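# Raise the ball off its ring and hold it

## Task

Pick the ball up off its ring so it sits at least four finger-widths (roughly 7 to 8 cm) above where it first rested, and keep it there in a secure, motionless grip.

## Robot and tools

Robot: two arms, left_arm and right_arm, each with a parallel two-finger gripper. The fingers point along the gripper's +z axis and close along its y axis. The reported end_effector_position is the spot between the finger pads, about 1 cm short of the tips.

Frames: the scene frame has its origin at table height midway between the arms' nominal bases, +z up, +x out over the table, and left_arm on the +y side (this is not the image's left). Calibrated bases in the scene frame: left_arm at (-0.003, +0.309, 0) m, quat_wxyz (+1.000, 0, 0, +0.008); right_arm at (+0.007, -0.238, 0) m, quat_wxyz (+1.000, 0, 0, +0.020). Up is +z in both base frames. Every hand position, orientation, velocity and target, and any wrist camera pose, is given in that arm's own base frame. Fixed cameras and the table use the scene frame. Printed poses can be off by a few centimetres, more at long reach.

Row layout, shared by execute_actions and move: one flat list of 14 numbers covering both arms. It is dx, dy, dz, rx, ry, rz, opening for left_arm, then the same seven for right_arm. Each number lies in [-1, 1]. The six pose numbers are offsets, not poses. They are measured along that arm's base axes from its Hand target as it stood when the action or move began. rx, ry, rz form one rotation vector, turning about the Hand target's position. Scale: 1.0 equals 0.6 m or 180 degrees, so 0.1 is 6 cm. A dx,dy,dz vector longer than 1.0 may be shortened. Opening is absolute: +1 is fully open (0.094 m) and -1 is closed. Sending all six pose zeros re-requests the current Hand target. That is also how an arm stuck pressing on something gets a fresh command. Always resend the opening you want; a 0 there is a real command for half open.

execute_actions(actions, cameras): actions is a list of actions. Each action is a table of up to 15 rows, one per 1/30 s step; a short table repeats its last row to fill 15 steps. Every row counts from the action's start pose, not from the previous row. A new action starts from the updated Hand target, so repeating an offset moves the arm again. An empty list only returns state and images. cameras picks images: null or ["all"] gives all, [] gives none, and an unknown name voids the call.

move(target, speed, blend, opening_speed, blocking, cameras): drives each gripper in a straight line toward its target. target is one 14-number row, or up to 15 rows. All rows are offsets from the same starting Hand targets, not chained. speed is in m/s, 0.002 to 4.3, default 0.25; turning speed is capped at twice that in rad/s. Give one value, or one per target. blend, in m, rounds the corners of a list. opening_speed is the finger rate per second on the -1..1 scale, at least 0.2. blocking=false returns after about 0.5 s while the move keeps running. Paths ignore obstacles and the other arm. Faster moves lag, stray and hit harder. Avoid paths passing near an arm's own base, since that can flip its shoulder posture. The result adds a 'move:' line giving the ending (done, off_target, moving, held, fault) and any limits. limits=paced means the pose was clipped; limits=held means steps were withheld. An arm not named in the ending is done, within 10 mm and 2 degrees. Neither done nor off_target tells you about contact.

wait(seconds 0 to 10) lets time pass while the arms hold. stop brakes a running move. zoom_image(camera, region [x0,y0,x1,y1] in pixels, at most 504x504) enlarges part of the latest image from cam_high, cam_low, cam_left_wrist or cam_right_wrist; each is 672x504. finished_scene(scene: the current scene's number) ends the scene for good. Call it only when the ball is lifted and held steadily.

Result lines: Hand target is the last commanded pose after clipping, and the next offsets count from it. The gripper often rests short of it, by a centimetre or more, because of friction and weight. If that happens, send the gap as an offset. Each step, the commanded orientation is clipped to within 40 degrees of the measured one. grip_measured shows finger opening on the command scale. It tracks the command up to the force limit, so it does not reveal contact. Unloaded, it reads up to about 2.7 mm too wide. On a round part it reads narrower than the part. The gripper squeezes at full force from about 0.11 below the first-touch reading for a small or round object. To release, command well above grip_measured. Tool commands lists each gripper's current command. Joint velocities reading 'within noise' means the arm is still. Joint torques include the arm's own weight. Entries 3 and 4 wrap at ±28 N m. Joint order: waist, shoulder, elbow, wrist pitch, wrist yaw, wrist roll, then the gripper.

Cautions: do not let the ball drop, roll off, or be set down off the table. Avoid fast contact, slamming, hard pushing and letting go while moving. Keep the grippers from colliding or pinching each other's fingers; the clearance check does not guard gripper against gripper. Long holding, stretched reach or pushing toward an unreachable pose heats motors. A MOTOR HOT line appears at 85 °C, and at 100 °C that arm goes limp for 30 to 60 s or more. Lift promptly and don't overextend. The ball may occasionally be nudged by an outside push. Simulated time keeps running while you think, and the robot holds its last command meanwhile.

Each tool is called after ">>>" by a JSON object that holds its "name" and its "arguments".

## Session

>>> {"name": "execute_actions", "arguments": {"actions": []}}

Scene clock: 0.00 s.
left_arm: end_effector_position=(+0.0395, +0.2255, +0.3722) grip_measured=+1.000 end_effector_quat_wxyz=(-0.292, +0.737, -0.603, -0.082) | right_arm: end_effector_position=(+0.2690, -0.2747, +0.2502) grip_measured=+1.000 end_effector_quat_wxyz=(+0.114, -0.061, +0.990, -0.053)
Joint positions: left_arm=[1.577 0.616 1.076 -1.456 0.238 -0.264 0.094] | right_arm=[-0.846 1.199 1.149 -1.294 -0.114 -0.956 0.094]
Joint velocities: within noise
Joint torques (N m): no reading
Motor temperatures (°C): left_arm=[27 33 22 32 26 25 28] | right_arm=[31 35 36 33 25 30 27]
Heat: left arm: hottest shoulder 33 °C; right arm: hottest elbow 36 °C.
Hand target: left_arm +0.0395, +0.2265, +0.3830; -0.301, +0.734, -0.602, -0.089 | right_arm +0.2738, -0.2801, +0.2632; +0.124, -0.062, +0.988, -0.065
Tool commands: left_gripper/opening=+1.0 right_gripper/opening=+1.0

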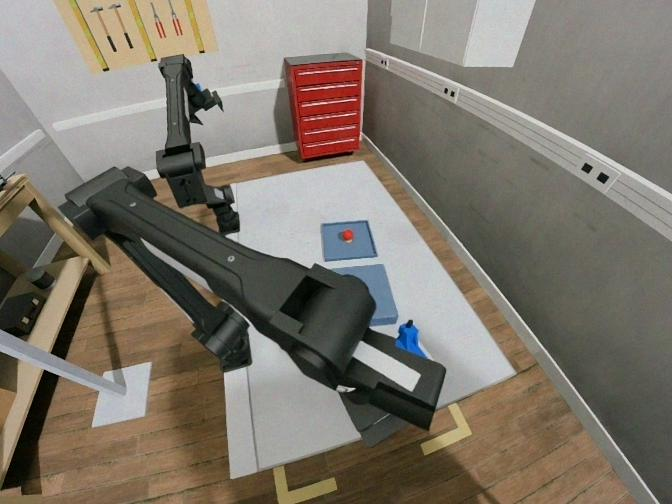

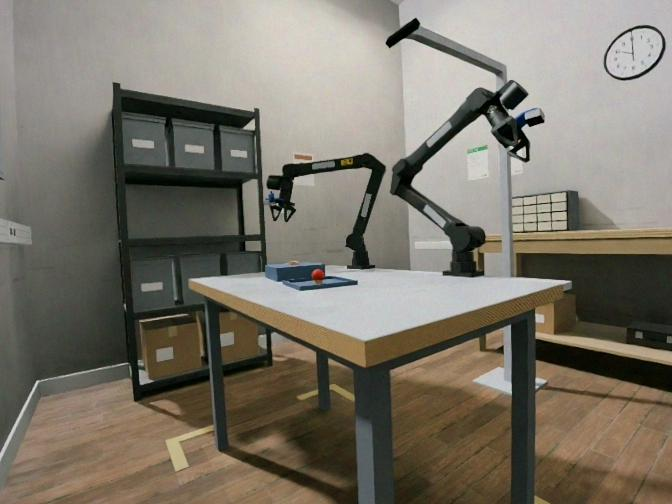

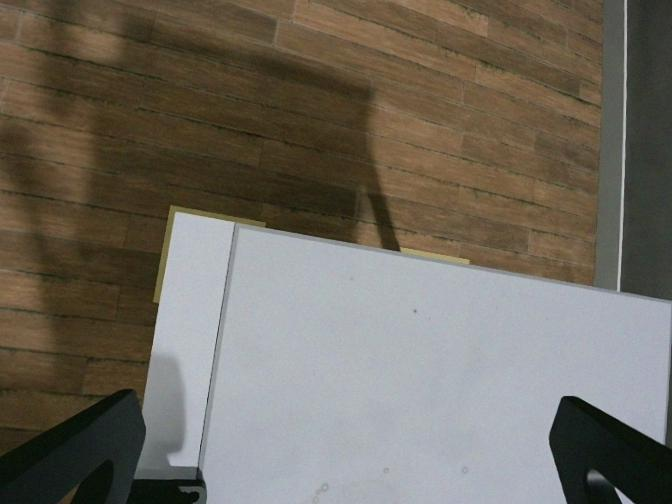

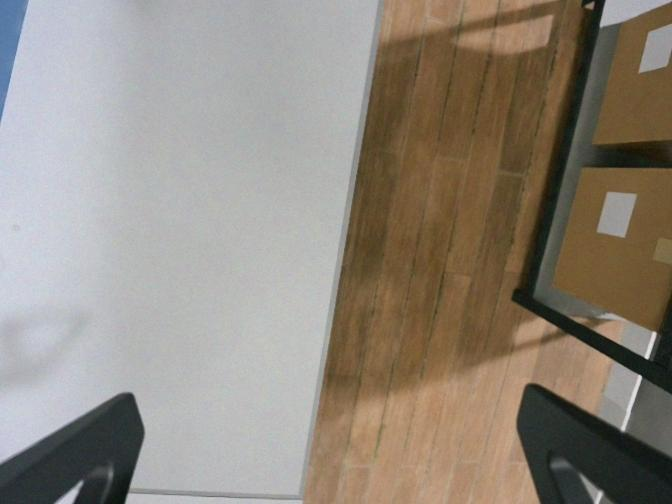

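>>> {"name": "zoom_image", "arguments": {"camera": "cam_high", "region": [300, 200, 460, 340]}}

>>> {"name": "zoom_image", "arguments": {"camera": "cam_low", "region": [230, 230, 400, 330]}}

Scaled by 3.150 from the camera's 672x504 image, which has a finer 960x720 frame.

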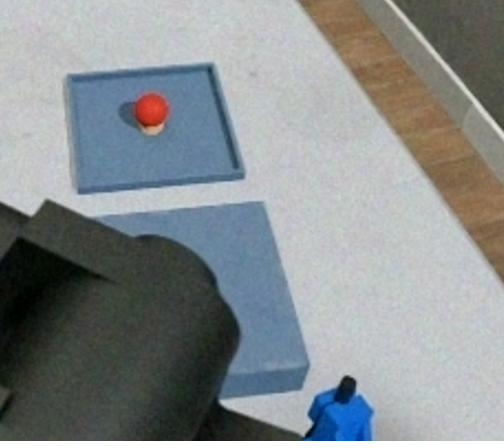

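Scaled by 2.965 from the camera's 672x504 image, which has a finer 960x720 frame.

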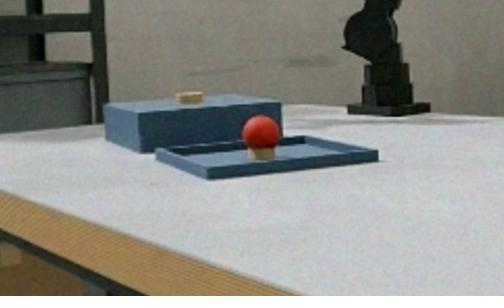

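>>> {"name": "zoom_image", "arguments": {"camera": "cam_high", "region": [140, 140, 400, 420]}}

Scaled by 1.800 from the camera's 672x504 image, which has a finer 960x720 frame.

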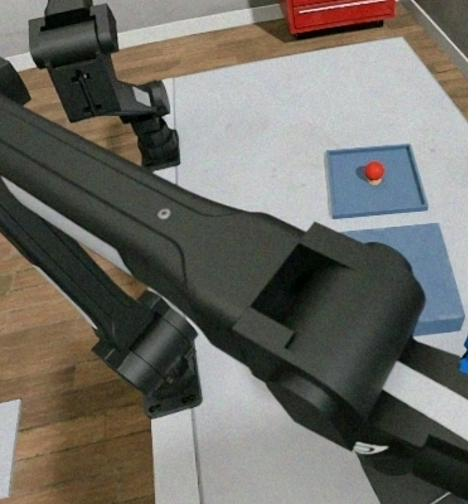

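>>> {"name": "move", "arguments": {"target": [[0.4008,-0.1275,-0.0883,-0.033,0.111,-0.271,1,0,0,0,0,0,0,1],[0.534,-0.594,-0.2217,-0.0656,0.2219,-0.5413,1,0,0,0,0,0,0,1]], "blend": [0.05,0], "speed": 0.3}}

Scene clock: 52.40 s.
left_arm: end_effector_position=(+0.3488, -0.1256, +0.2317) grip_measured=+1.000 end_effector_quat_wxyz=(-0.016, -0.003, +1.000, +0.007) | right_arm: end_effector_position=(+0.2690, -0.2747, +0.2502) grip_measured=+1.000 end_effector_quat_wxyz=(+0.114, -0.061, +0.990, -0.053)
Joint positions: left_arm=[-0.346 1.335 1.237 -1.508 -0.003 -0.351 0.094] | right_arm=[-0.846 1.199 1.149 -1.294 -0.114 -0.956 0.094]
Joint velocities: within noise
Joint torques (N m): left_arm=[1.03 -8.76 12.38 -0.28 0 0.11] | right_arm=[0.97 -9.47 9.66 0.72 -0.21 0.17]
Motor temperatures (°C): left_arm=[26 32 26 31 26 25 27] | right_arm=[31 34 38 32 24 28 26]
Heat: left arm: hottest shoulder 32 °C; right arm: hottest elbow 38 °C.
Hand target: left_arm +0.3599, -0.1299, +0.2500; +0.001, +0.001, +1.000, +0.000 | right_arm +0.2738, -0.2801, +0.2632; +0.124, -0.062, +0.988, -0.065
Off the commanded pose: left_arm 0.022 m, 2 deg | right_arm 0.015 m, 2 deg.
move: off_target (left_arm, right_arm)

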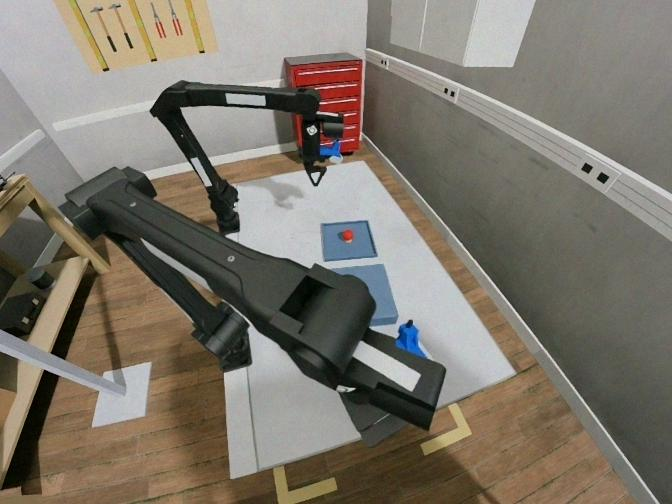

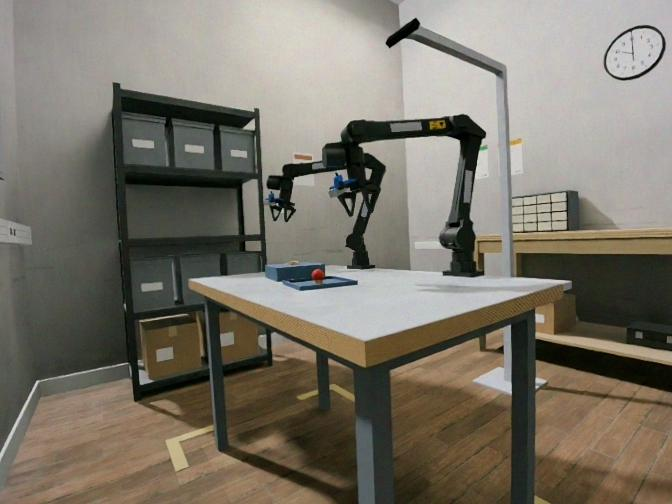

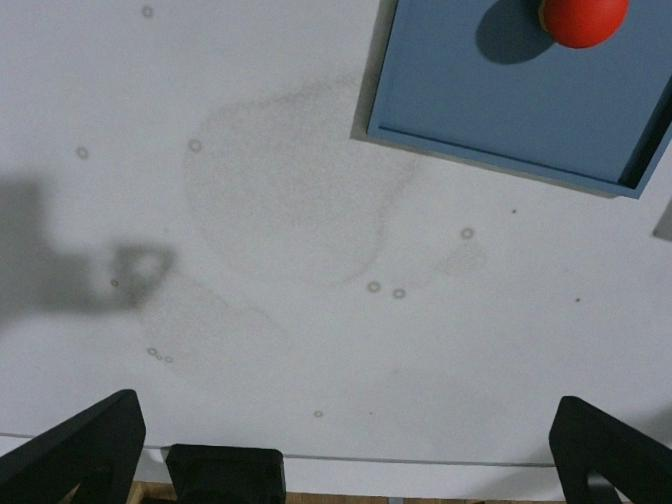

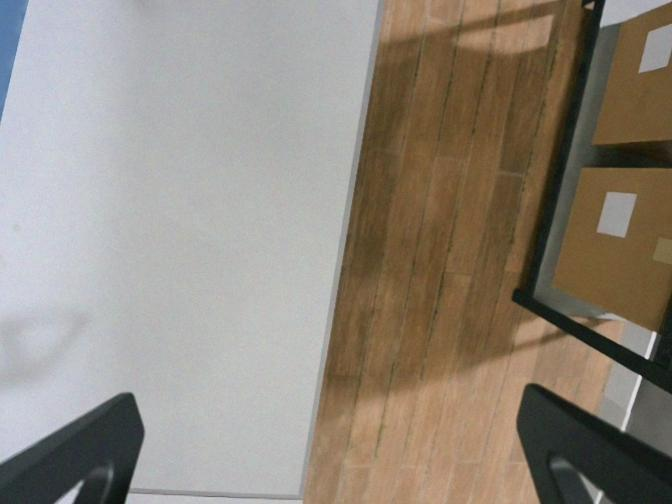

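>>> {"name": "move", "arguments": {"target": [0.0833,-0.1333,0,0,0,0,1,0,0,0,0,0,0,1], "speed": 0.2}}

Scene clock: 69.03 s.
left_arm: end_effector_position=(+0.3997, -0.2042, +0.2327) grip_measured=+1.000 end_effector_quat_wxyz=(-0.014, +0.004, +1.000, +0.008) | right_arm: end_effector_position=(+0.2690, -0.2747, +0.2502) grip_measured=+1.000 end_effector_quat_wxyz=(+0.114, -0.061, +0.990, -0.053)
Joint positions: left_arm=[-0.472 1.536 1.449 -1.517 -0.002 -0.463 0.094] | right_arm=[-0.846 1.199 1.149 -1.294 -0.114 -0.956 0.094]
Joint velocities: within noise
Joint torques (N m): left_arm=[1.03 -11.63 12.38 -0.29 -0.03 -0.06] | right_arm=[1.14 -9.05 9.72 0.83 -0.25 0.16]
Motor temperatures (°C): left_arm=[26 32 29 31 25 24 27] | right_arm=[30 34 39 32 24 28 26]
Heat: left arm: hottest shoulder 32 °C; right arm: hottest elbow 39 °C.
Hand target: left_arm +0.4098, -0.2099, +0.2501; +0.001, +0.001, +1.000, +0.000 | right_arm +0.2738, -0.2801, +0.2632; +0.124, -0.062, +0.988, -0.065
Off the commanded pose: left_arm 0.021 m, 2 deg | right_arm 0.015 m, 2 deg.
move: off_target (left_arm, right_arm)

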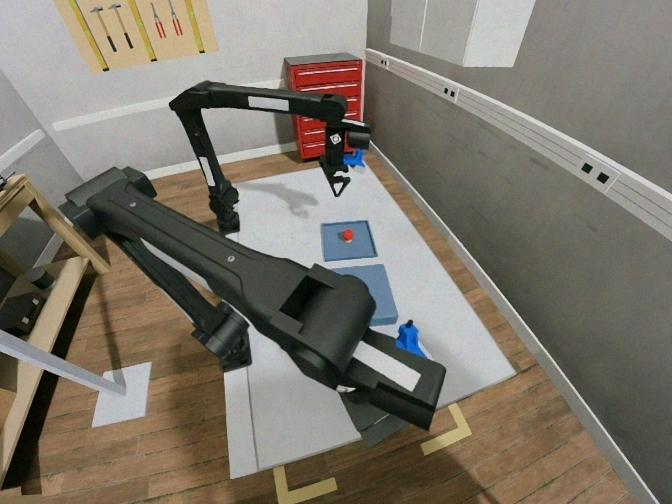

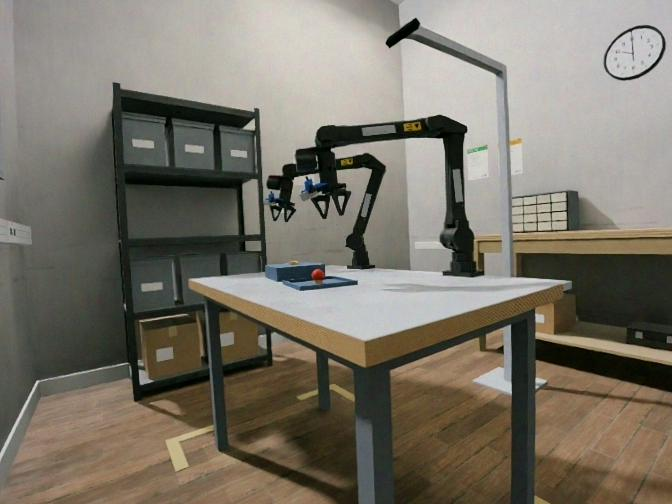

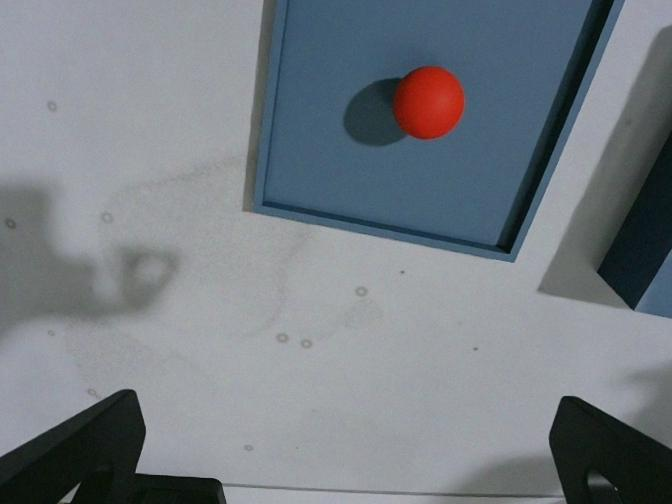

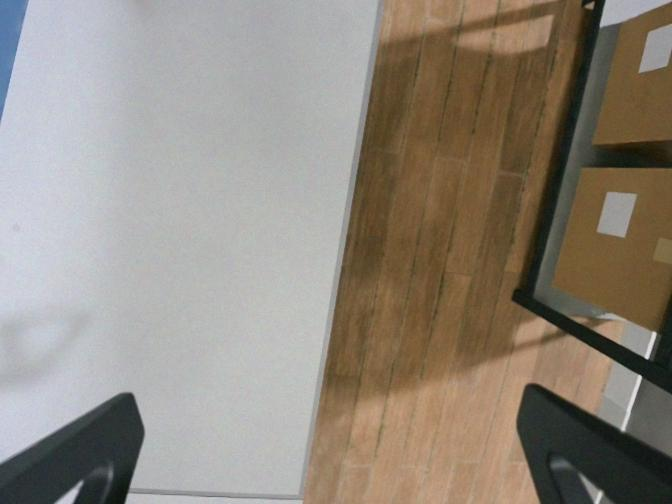

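>>> {"name": "move", "arguments": {"target": [0.0733,-0.0883,-0.0833,0,0,0,1,0,0,0,0,0,0,1], "speed": 0.2}}

Scene clock: 84.60 s.
left_arm: end_effector_position=(+0.4394, -0.2527, +0.1810) grip_measured=+1.000 end_effector_quat_wxyz=(-0.025, +0.003, +1.000, +0.015) | right_arm: end_effector_position=(+0.2690, -0.2747, +0.2502) grip_measured=+1.000 end_effector_quat_wxyz=(+0.114, -0.061, +0.990, -0.053)
Joint positions: left_arm=[-0.522 1.72 1.54 -1.448 -0.002 -0.515 0.094] | right_arm=[-0.846 1.199 1.149 -1.294 -0.114 -0.956 0.094]
Joint velocities: within noise
Joint torques (N m): left_arm=[0.79 -14.68 12.04 0.4 -0.04 -0.04] | right_arm=[1.2 -9.17 9.87 0.77 -0.26 0.15]
Motor temperatures (°C): left_arm=[26 32 29 31 25 24 26] | right_arm=[30 34 39 31 24 27 26]
Heat: left arm: hottest shoulder 32 °C; right arm: hottest elbow 39 °C.
Hand target: left_arm +0.4537, -0.2628, +0.2000; +0.000, +0.001, +1.000, +0.000 | right_arm +0.2738, -0.2801, +0.2632; +0.124, -0.062, +0.988, -0.065
Off the commanded pose: left_arm 0.026 m, 3 deg | right_arm 0.015 m, 2 deg.
move: off_target (left_arm, right_arm)

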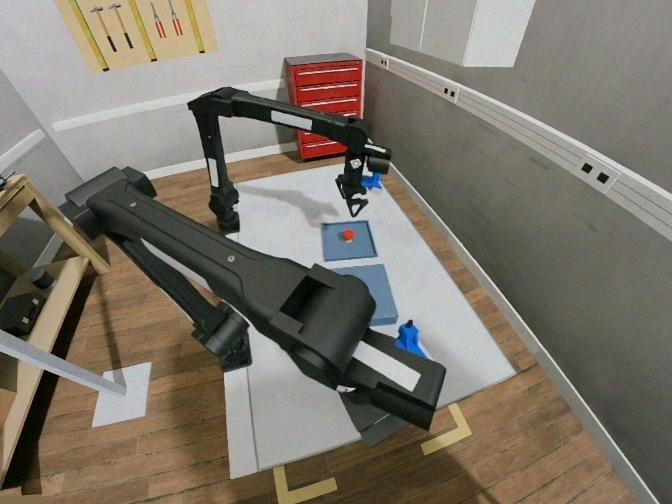

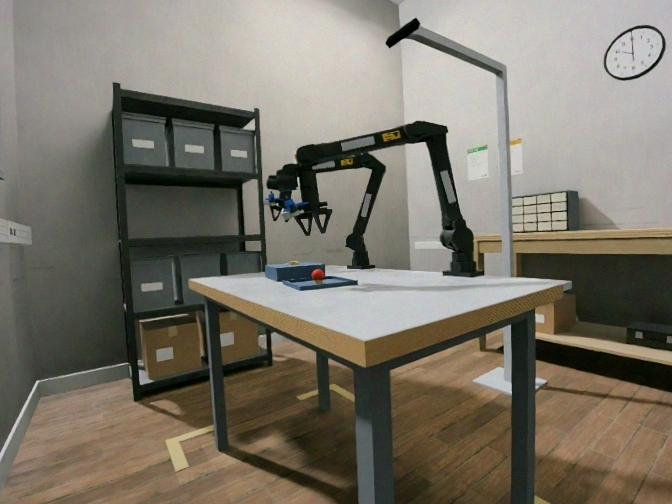

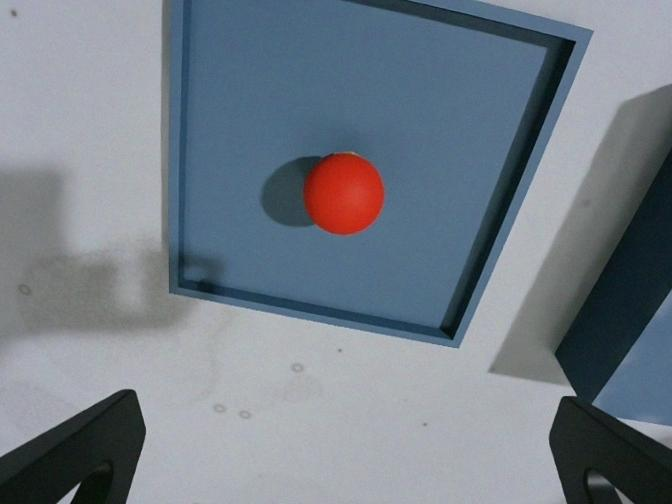

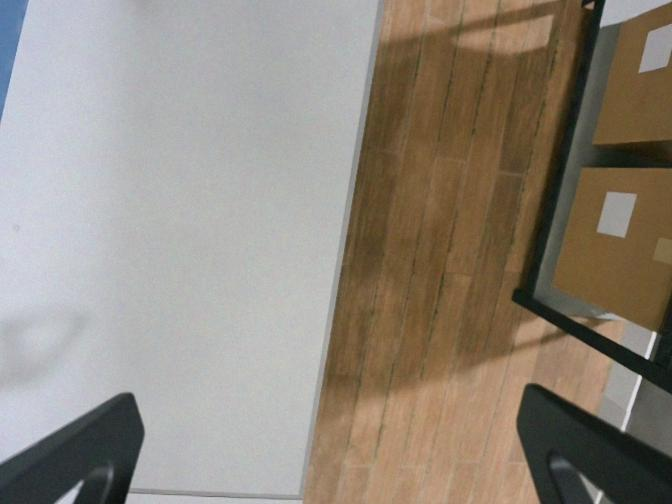

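>>> {"name": "move", "arguments": {"target": [0.0067,-0.002,-0.135,0,0,0,1,0,0,0,0,0,0,1], "speed": 0.15, "cameras": ["cam_left_wrist","cam_low"]}}

Scene clock: 95.23 s.
left_arm: end_effector_position=(+0.4559, -0.2622, +0.1215) grip_measured=+1.000 end_effector_quat_wxyz=(-0.002, +0.003, +1.000, +0.002) | right_arm: end_effector_position=(+0.2690, -0.2747, +0.2502) grip_measured=+1.000 end_effector_quat_wxyz=(+0.114, -0.061, +0.990, -0.053)
Joint positions: left_arm=[-0.522 1.774 1.453 -1.255 -0.002 -0.516 0.094] | right_arm=[-0.846 1.199 1.149 -1.294 -0.114 -0.956 0.094]
Joint velocities: within noise
Joint torques (N m): left_arm=[0.97 -14.15 7.98 0.64 -0.05 -0.04] | right_arm=[1.03 -9.64 9.72 0.75 -0.24 0.16]
Motor temperatures (°C): left_arm=[26 32 30 31 25 24 26] | right_arm=[30 34 39 31 24 27 26]
Heat: left arm: hottest shoulder 32 °C; right arm: hottest elbow 39 °C.
Hand target: left_arm +0.4578, -0.2641, +0.1190; +0.001, +0.001, +1.000, +0.000 | right_arm +0.2738, -0.2801, +0.2632; +0.124, -0.062, +0.988, -0.065
Off the commanded pose: left_arm 0.004 m, 0 deg | right_arm 0.015 m, 2 deg.
move: off_target (right_arm)
Images, in order (width x height): cam_low 672x504, cam_left_wrist 672x504.

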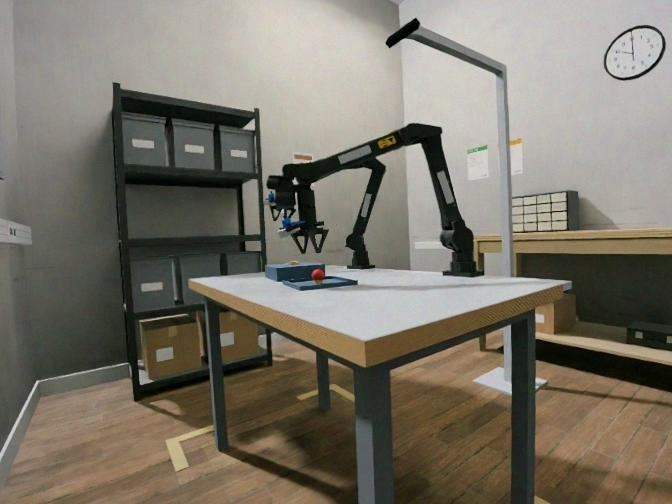

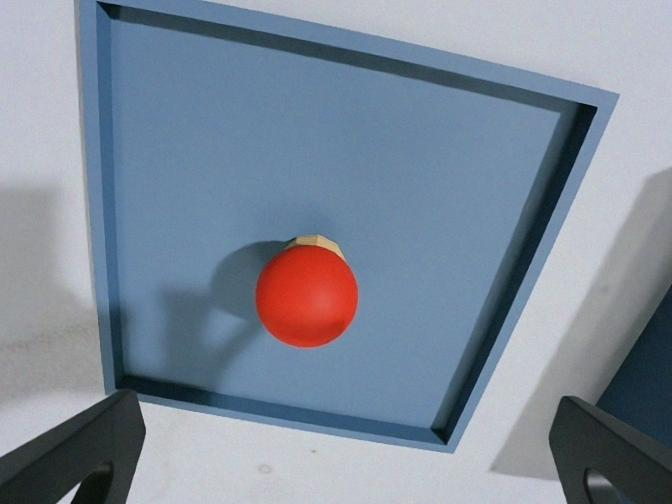

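>>> {"name": "move", "arguments": {"target": [-0.0205,0.0228,-0.069,0,0,0,1,0,0,0,0,0,0,1], "speed": 0.1, "cameras": ["cam_left_wrist","cam_low"]}}

Scene clock: 105.10 s.
left_arm: end_effector_position=(+0.4419, -0.2534, +0.0800) grip_measured=+1.000 end_effector_quat_wxyz=(-0.002, +0.002, +1.000, +0.002) | right_arm: end_effector_position=(+0.2690, -0.2747, +0.2502) grip_measured=+1.000 end_effector_quat_wxyz=(+0.114, -0.061, +0.990, -0.053)
Joint positions: left_arm=[-0.52 1.774 1.336 -1.138 -0.002 -0.516 0.094] | right_arm=[-0.846 1.199 1.149 -1.294 -0.114 -0.956 0.094]
Joint velocities: within noise
Joint torques (N m): left_arm=[1.79 -14.21 7.41 0.66 -0.06 0.08] | right_arm=[1.08 -9.17 9.66 0.73 -0.22 0.16]
Motor temperatures (°C): left_arm=[26 33 29 30 25 24 26] | right_arm=[30 34 39 31 24 27 26]
Heat: left arm: hottest shoulder 33 °C; right arm: hottest elbow 39 °C.
Hand target: left_arm +0.4456, -0.2503, +0.0776; +0.001, +0.001, +1.000, +0.000 | right_arm +0.2738, -0.2801, +0.2632; +0.124, -0.062, +0.988, -0.065
Off the commanded pose: left_arm 0.005 m, 0 deg | right_arm 0.015 m, 2 deg.
move: off_target (right_arm)
Images, in order (width x height): cam_low 672x504, cam_left_wrist 672x504.

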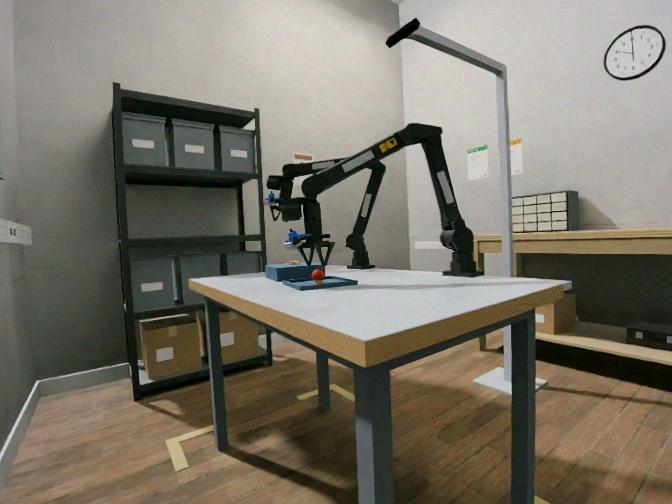

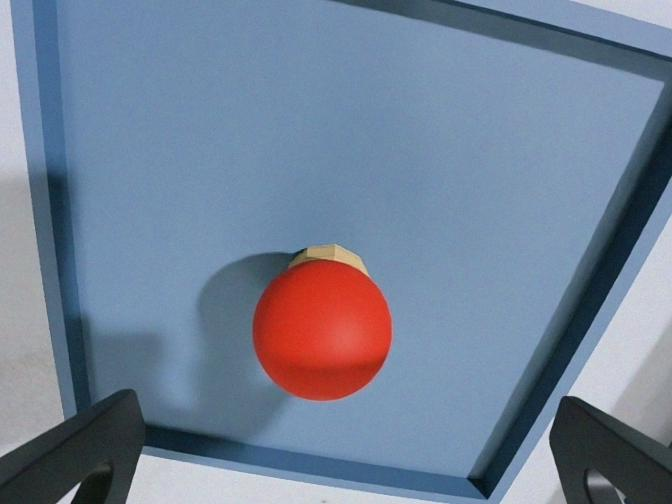

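>>> {"name": "move", "arguments": {"target": [0.003,0.0123,-0.0583,0,0,0,1,0,0,0,0,0,0,1], "speed": 0.1, "cameras": ["cam_left_wrist","cam_low"]}}

Scene clock: 112.90 s.
left_arm: end_effector_position=(+0.4451, -0.2464, +0.0501) grip_measured=+1.000 end_effector_quat_wxyz=(+0.003, +0.001, +1.000, -0.001) | right_arm: end_effector_position=(+0.2690, -0.2747, +0.2502) grip_measured=+1.000 end_effector_quat_wxyz=(+0.114, -0.061, +0.990, -0.053)
Joint positions: left_arm=[-0.505 1.802 1.288 -1.052 -0.002 -0.503 0.094] | right_arm=[-0.846 1.199 1.149 -1.294 -0.114 -0.956 0.094]
Joint velocities: within noise
Joint torques (N m): left_arm=[1.73 -12.92 7.09 0.68 -0.05 0.08] | right_arm=[0.67 -9.17 9.66 0.76 -0.23 0.17]
Motor temperatures (°C): left_arm=[26 33 28 30 25 24 26] | right_arm=[30 34 39 31 24 27 26]
Heat: left arm: hottest shoulder 33 °C; right arm: hottest elbow 39 °C.
Hand target: left_arm +0.4473, -0.2430, +0.0426; +0.000, +0.001, +1.000, +0.000 | right_arm +0.2738, -0.2801, +0.2632; +0.124, -0.062, +0.988, -0.065
Off the commanded pose: left_arm 0.008 m, 0 deg | right_arm 0.015 m, 2 deg.
move: off_target (right_arm)
Images, in order (width x height): cam_low 672x504, cam_left_wrist 672x504.

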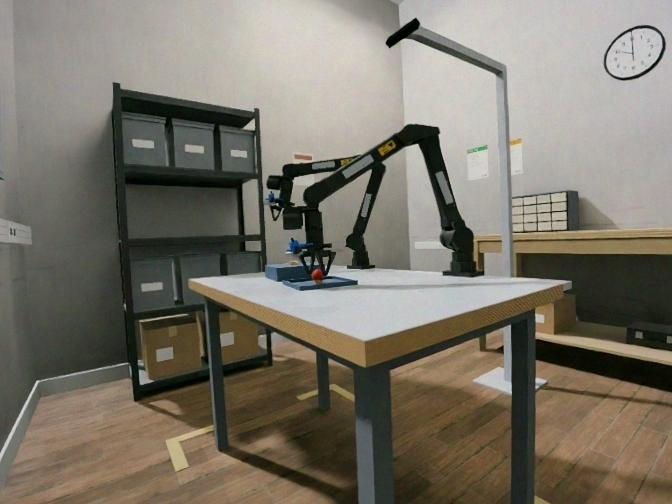

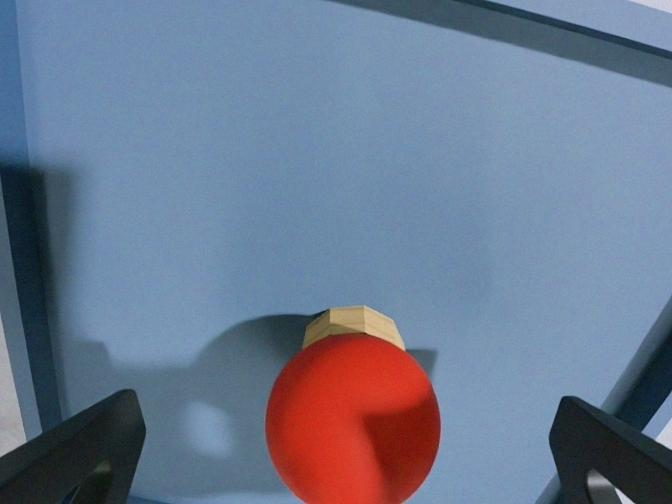

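>>> {"name": "move", "arguments": {"target": [0,0,0,0,0,0,-0.1,0,0,0,0,0,0,1], "speed": 0.1, "opening_speed": 0.8, "cameras": ["cam_left_wrist"]}}

Scene clock: 120.10 s.
left_arm: end_effector_position=(+0.4451, -0.2464, +0.0501) grip_measured=-0.098 end_effector_quat_wxyz=(+0.003, +0.002, +1.000, -0.001) | right_arm: end_effector_position=(+0.2690, -0.2747, +0.2502) grip_measured=+1.000 end_effector_quat_wxyz=(+0.114, -0.061, +0.990, -0.053)
Joint positions: left_arm=[-0.505 1.802 1.288 -1.052 -0.002 -0.502 0.042] | right_arm=[-0.846 1.199 1.149 -1.294 -0.114 -0.956 0.094]
Joint velocities: within noise
Joint torques (N m): left_arm=[1.67 -13.51 6.99 0.69 -0.05 0.08] | right_arm=[0.85 -9.17 9.74 0.84 -0.22 0.17]
Motor temperatures (°C): left_arm=[26 33 28 30 25 24 26] | right_arm=[30 34 40 31 24 26 26]
Heat: left arm: hottest shoulder 33 °C; right arm: hottest elbow 40 °C.
Hand target: left_arm +0.4473, -0.2430, +0.0426; +0.000, +0.001, +1.000, +0.000 | right_arm +0.2738, -0.2801, +0.2632; +0.124, -0.062, +0.988, -0.065
Off the commanded pose: left_arm 0.008 m, 0 deg | right_arm 0.015 m, 2 deg.
move: off_target (right_arm)
Images, in order (width x height): cam_left_wrist 672x504.

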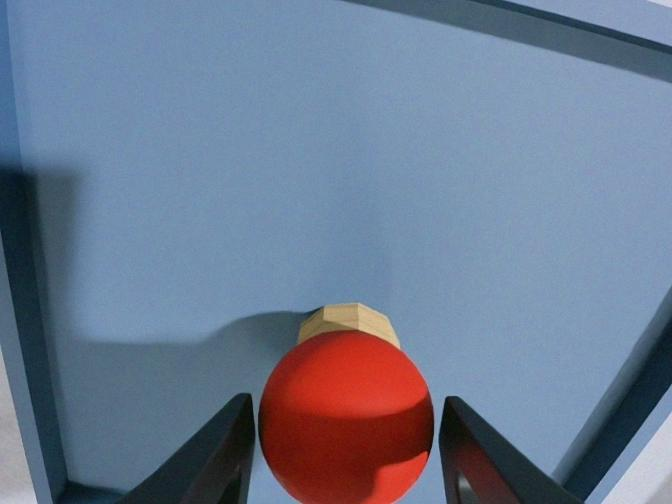

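>>> {"name": "move", "arguments": {"target": [0,0,0,0,0,0,-0.22,0,0,0,0,0,0,1], "speed": 0.1, "opening_speed": 0.2, "cameras": ["cam_left_wrist"]}}

Scene clock: 124.80 s.
left_arm: end_effector_position=(+0.4451, -0.2464, +0.0501) grip_measured=-0.217 end_effector_quat_wxyz=(+0.003, +0.002, +1.000, -0.001) | right_arm: end_effector_position=(+0.2690, -0.2747, +0.2502) grip_measured=+1.000 end_effector_quat_wxyz=(+0.114, -0.061, +0.990, -0.053)
Joint positions: left_arm=[-0.505 1.802 1.288 -1.052 -0.002 -0.502 0.037] | right_arm=[-0.846 1.199 1.149 -1.294 -0.114 -0.956 0.094]
Joint velocities: within noise
Joint torques (N m): left_arm=[1.67 -13.51 6.99 0.68 -0.05 0.08] | right_arm=[0.91 -9.17 9.7 0.81 -0.24 0.16]
Motor temperatures (°C): left_arm=[26 33 28 30 25 24 26] | right_arm=[30 33 40 31 24 26 25]
Heat: left arm: hottest shoulder 33 °C; right arm: hottest elbow 40 °C.
Hand target: left_arm +0.4473, -0.2430, +0.0426; +0.000, +0.001, +1.000, +0.000 | right_arm +0.2738, -0.2801, +0.2632; +0.124, -0.062, +0.988, -0.065
Off the commanded pose: left_arm 0.008 m, 0 deg | right_arm 0.015 m, 2 deg.
move: off_target (right_arm)
Images, in order (width x height): cam_left_wrist 672x504.

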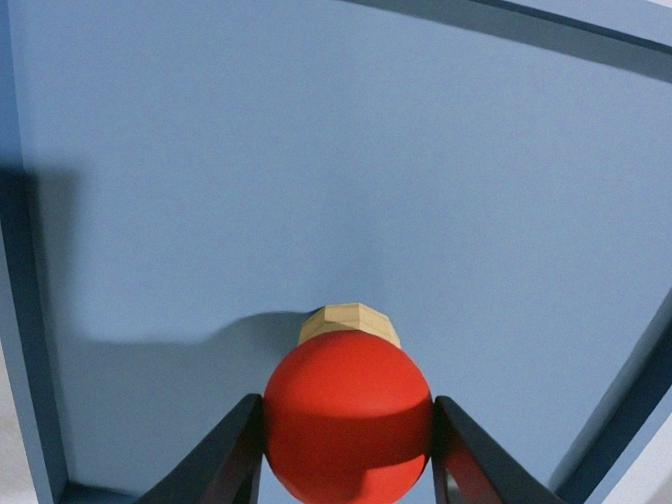

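>>> {"name": "move", "arguments": {"target": [0,0,0,0,0,0,-0.36,0,0,0,0,0,0,1], "speed": 0.1, "opening_speed": 0.2, "cameras": ["cam_left_wrist"]}}

Scene clock: 127.97 s.
left_arm: end_effector_position=(+0.4451, -0.2464, +0.0501) grip_measured=-0.220 end_effector_quat_wxyz=(+0.003, +0.002, +1.000, -0.001) | right_arm: end_effector_position=(+0.2690, -0.2747, +0.2502) grip_measured=+1.000 end_effector_quat_wxyz=(+0.114, -0.061, +0.990, -0.053)
Joint positions: left_arm=[-0.505 1.802 1.288 -1.052 -0.002 -0.502 0.037] | right_arm=[-0.846 1.199 1.149 -1.294 -0.114 -0.956 0.094]
Joint velocities: within noise
Joint torques (N m): left_arm=[1.67 -13.51 7.01 0.68 -0.05 0.08] | right_arm=[1.03 -9 9.74 0.76 -0.23 0.14]
Motor temperatures (°C): left_arm=[26 33 28 30 25 24 26] | right_arm=[30 33 40 31 24 26 25]
Heat: left arm: hottest shoulder 33 °C; right arm: hottest elbow 40 °C.
Hand target: left_arm +0.4473, -0.2430, +0.0426; +0.000, +0.001, +1.000, +0.000 | right_arm +0.2738, -0.2801, +0.2632; +0.124, -0.062, +0.988, -0.065
Off the commanded pose: left_arm 0.008 m, 0 deg | right_arm 0.015 m, 2 deg.
move: off_target (right_arm)
Images, in order (width x height): cam_left_wrist 672x504.

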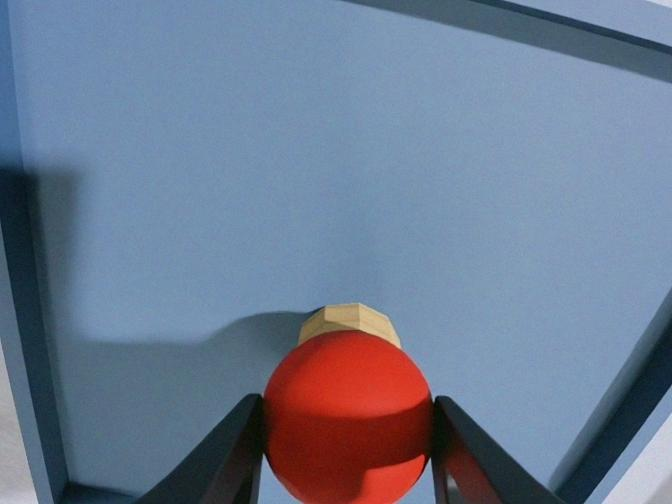

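>>> {"name": "move", "arguments": {"target": [[0,0,0.05,0,0,0,-0.45,0,0,0,0,0,0,1],[0,0,0.2333,0,0,0,-0.45,0,0,0,0,0,0,1]], "speed": [0.06,0.15], "blend": [0.02,0]}}

Scene clock: 133.80 s.
left_arm: end_effector_position=(+0.4345, -0.2405, +0.1656) grip_measured=-0.220 end_effector_quat_wxyz=(-0.014, +0.002, +1.000, +0.009) | right_arm: end_effector_position=(+0.2690, -0.2747, +0.2502) grip_measured=+1.000 end_effector_quat_wxyz=(+0.114, -0.061, +0.990, -0.053)
Joint positions: left_arm=[-0.505 1.686 1.455 -1.372 -0.002 -0.502 0.037] | right_arm=[-0.846 1.199 1.149 -1.294 -0.114 -0.956 0.094]
Joint velocities: within noise
Joint torques (N m): left_arm=[1.67 -13.51 11.81 -0.29 -0.06 0.08] | right_arm=[0.85 -9.29 9.77 0.8 -0.23 0.16]
Motor temperatures (°C): left_arm=[26 33 28 30 25 24 26] | right_arm=[30 33 40 31 24 26 25]
Heat: left arm: hottest shoulder 33 °C; right arm: hottest elbow 40 °C.
Hand target: left_arm +0.4473, -0.2430, +0.1826; +0.001, +0.001, +1.000, +0.000 | right_arm +0.2738, -0.2801, +0.2632; +0.124, -0.062, +0.988, -0.065
Off the commanded pose: left_arm 0.021 m, 2 deg | right_arm 0.015 m, 2 deg.
move: off_target (left_arm, right_arm); blend cut to 0.015 m at target 1

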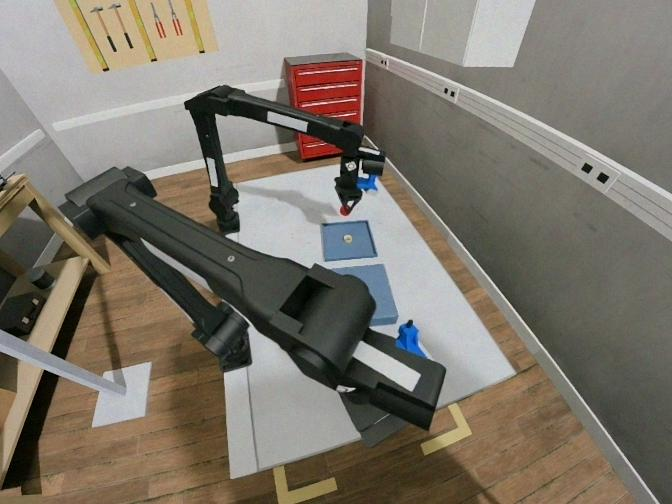

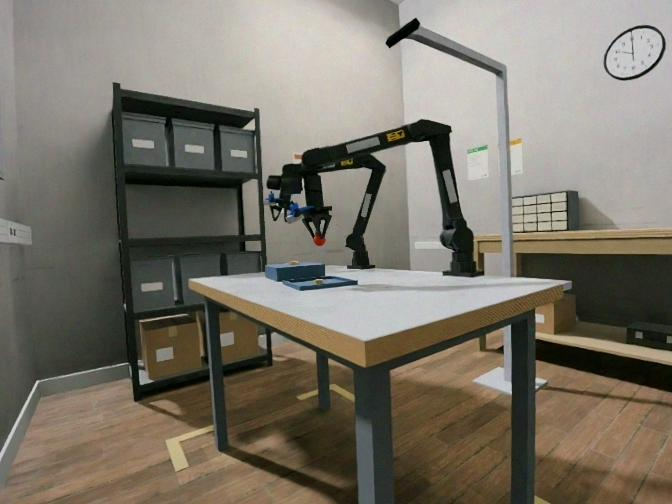

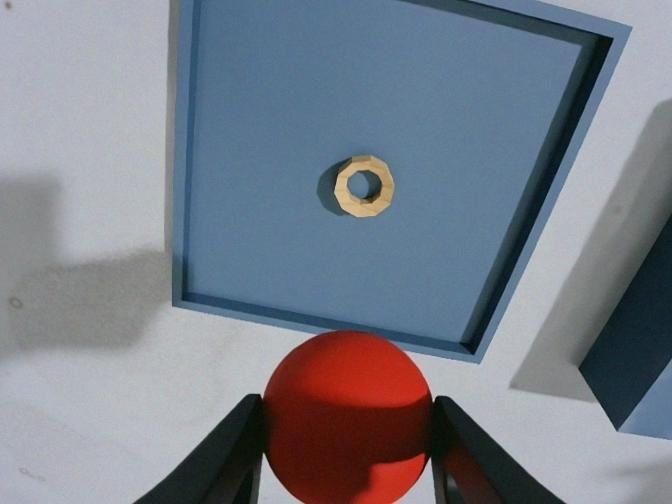

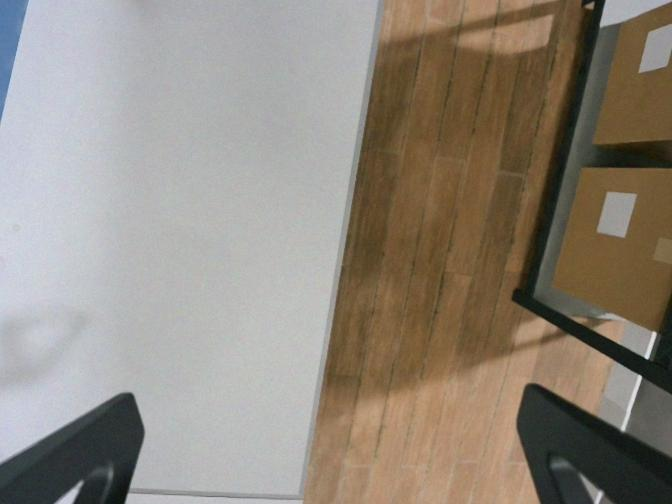

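>>> {"name": "wait", "arguments": {"seconds": 1.0, "cameras": ["cam_left_wrist"]}}

>>> {"name": "finished_scene", "arguments": {"scene": 1}}

Scene clock: 136.43 s.
left_arm: end_effector_position=(+0.4345, -0.2405, +0.1656) grip_measured=-0.220 end_effector_quat_wxyz=(-0.014, +0.002, +1.000, +0.009) | right_arm: end_effector_position=(+0.2690, -0.2747, +0.2502) grip_measured=+1.000 end_effector_quat_wxyz=(+0.114, -0.061, +0.990, -0.053)
Joint positions: left_arm=[-0.505 1.686 1.455 -1.372 -0.002 -0.502 0.037] | right_arm=[-0.846 1.199 1.149 -1.294 -0.114 -0.956 0.094]
Joint velocities: within noise
Joint torques (N m): left_arm=[1.67 -13.92 11.73 -0.29 -0.06 0.08] | right_arm=[1.03 -9.23 9.8 0.81 -0.25 0.15]
Motor temperatures (°C): left_arm=[26 33 28 30 25 24 26] | right_arm=[30 33 40 31 24 26 25]
Heat: left arm: hottest shoulder 33 °C; right arm: hottest elbow 40 °C.
Hand target: left_arm +0.4473, -0.2430, +0.1826; +0.001, +0.001, +1.000, +0.000 | right_arm +0.2738, -0.2801, +0.2632; +0.124, -0.062, +0.988, -0.065
Tool commands: left_gripper/opening=-0.45 right_gripper/opening=+1.0
Off the commanded pose: left_arm 0.021 m, 2 deg | right_arm 0.015 m, 2 deg.
wait: 1.00 s; at rest from the start
Images, in order (width x height): cam_left_wrist 672x504.

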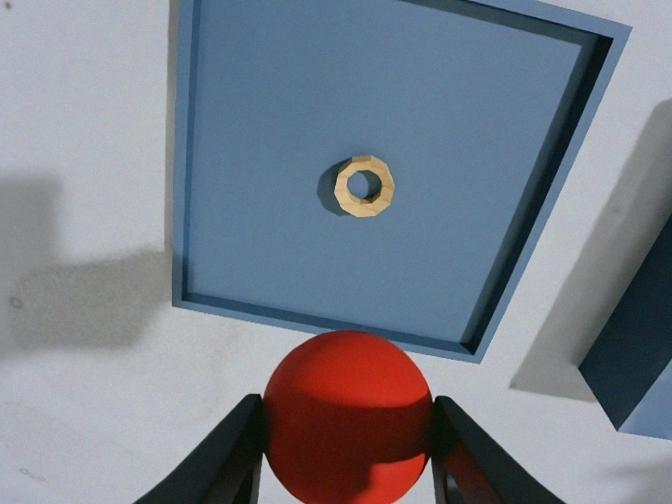

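The scene is finished: the task was done.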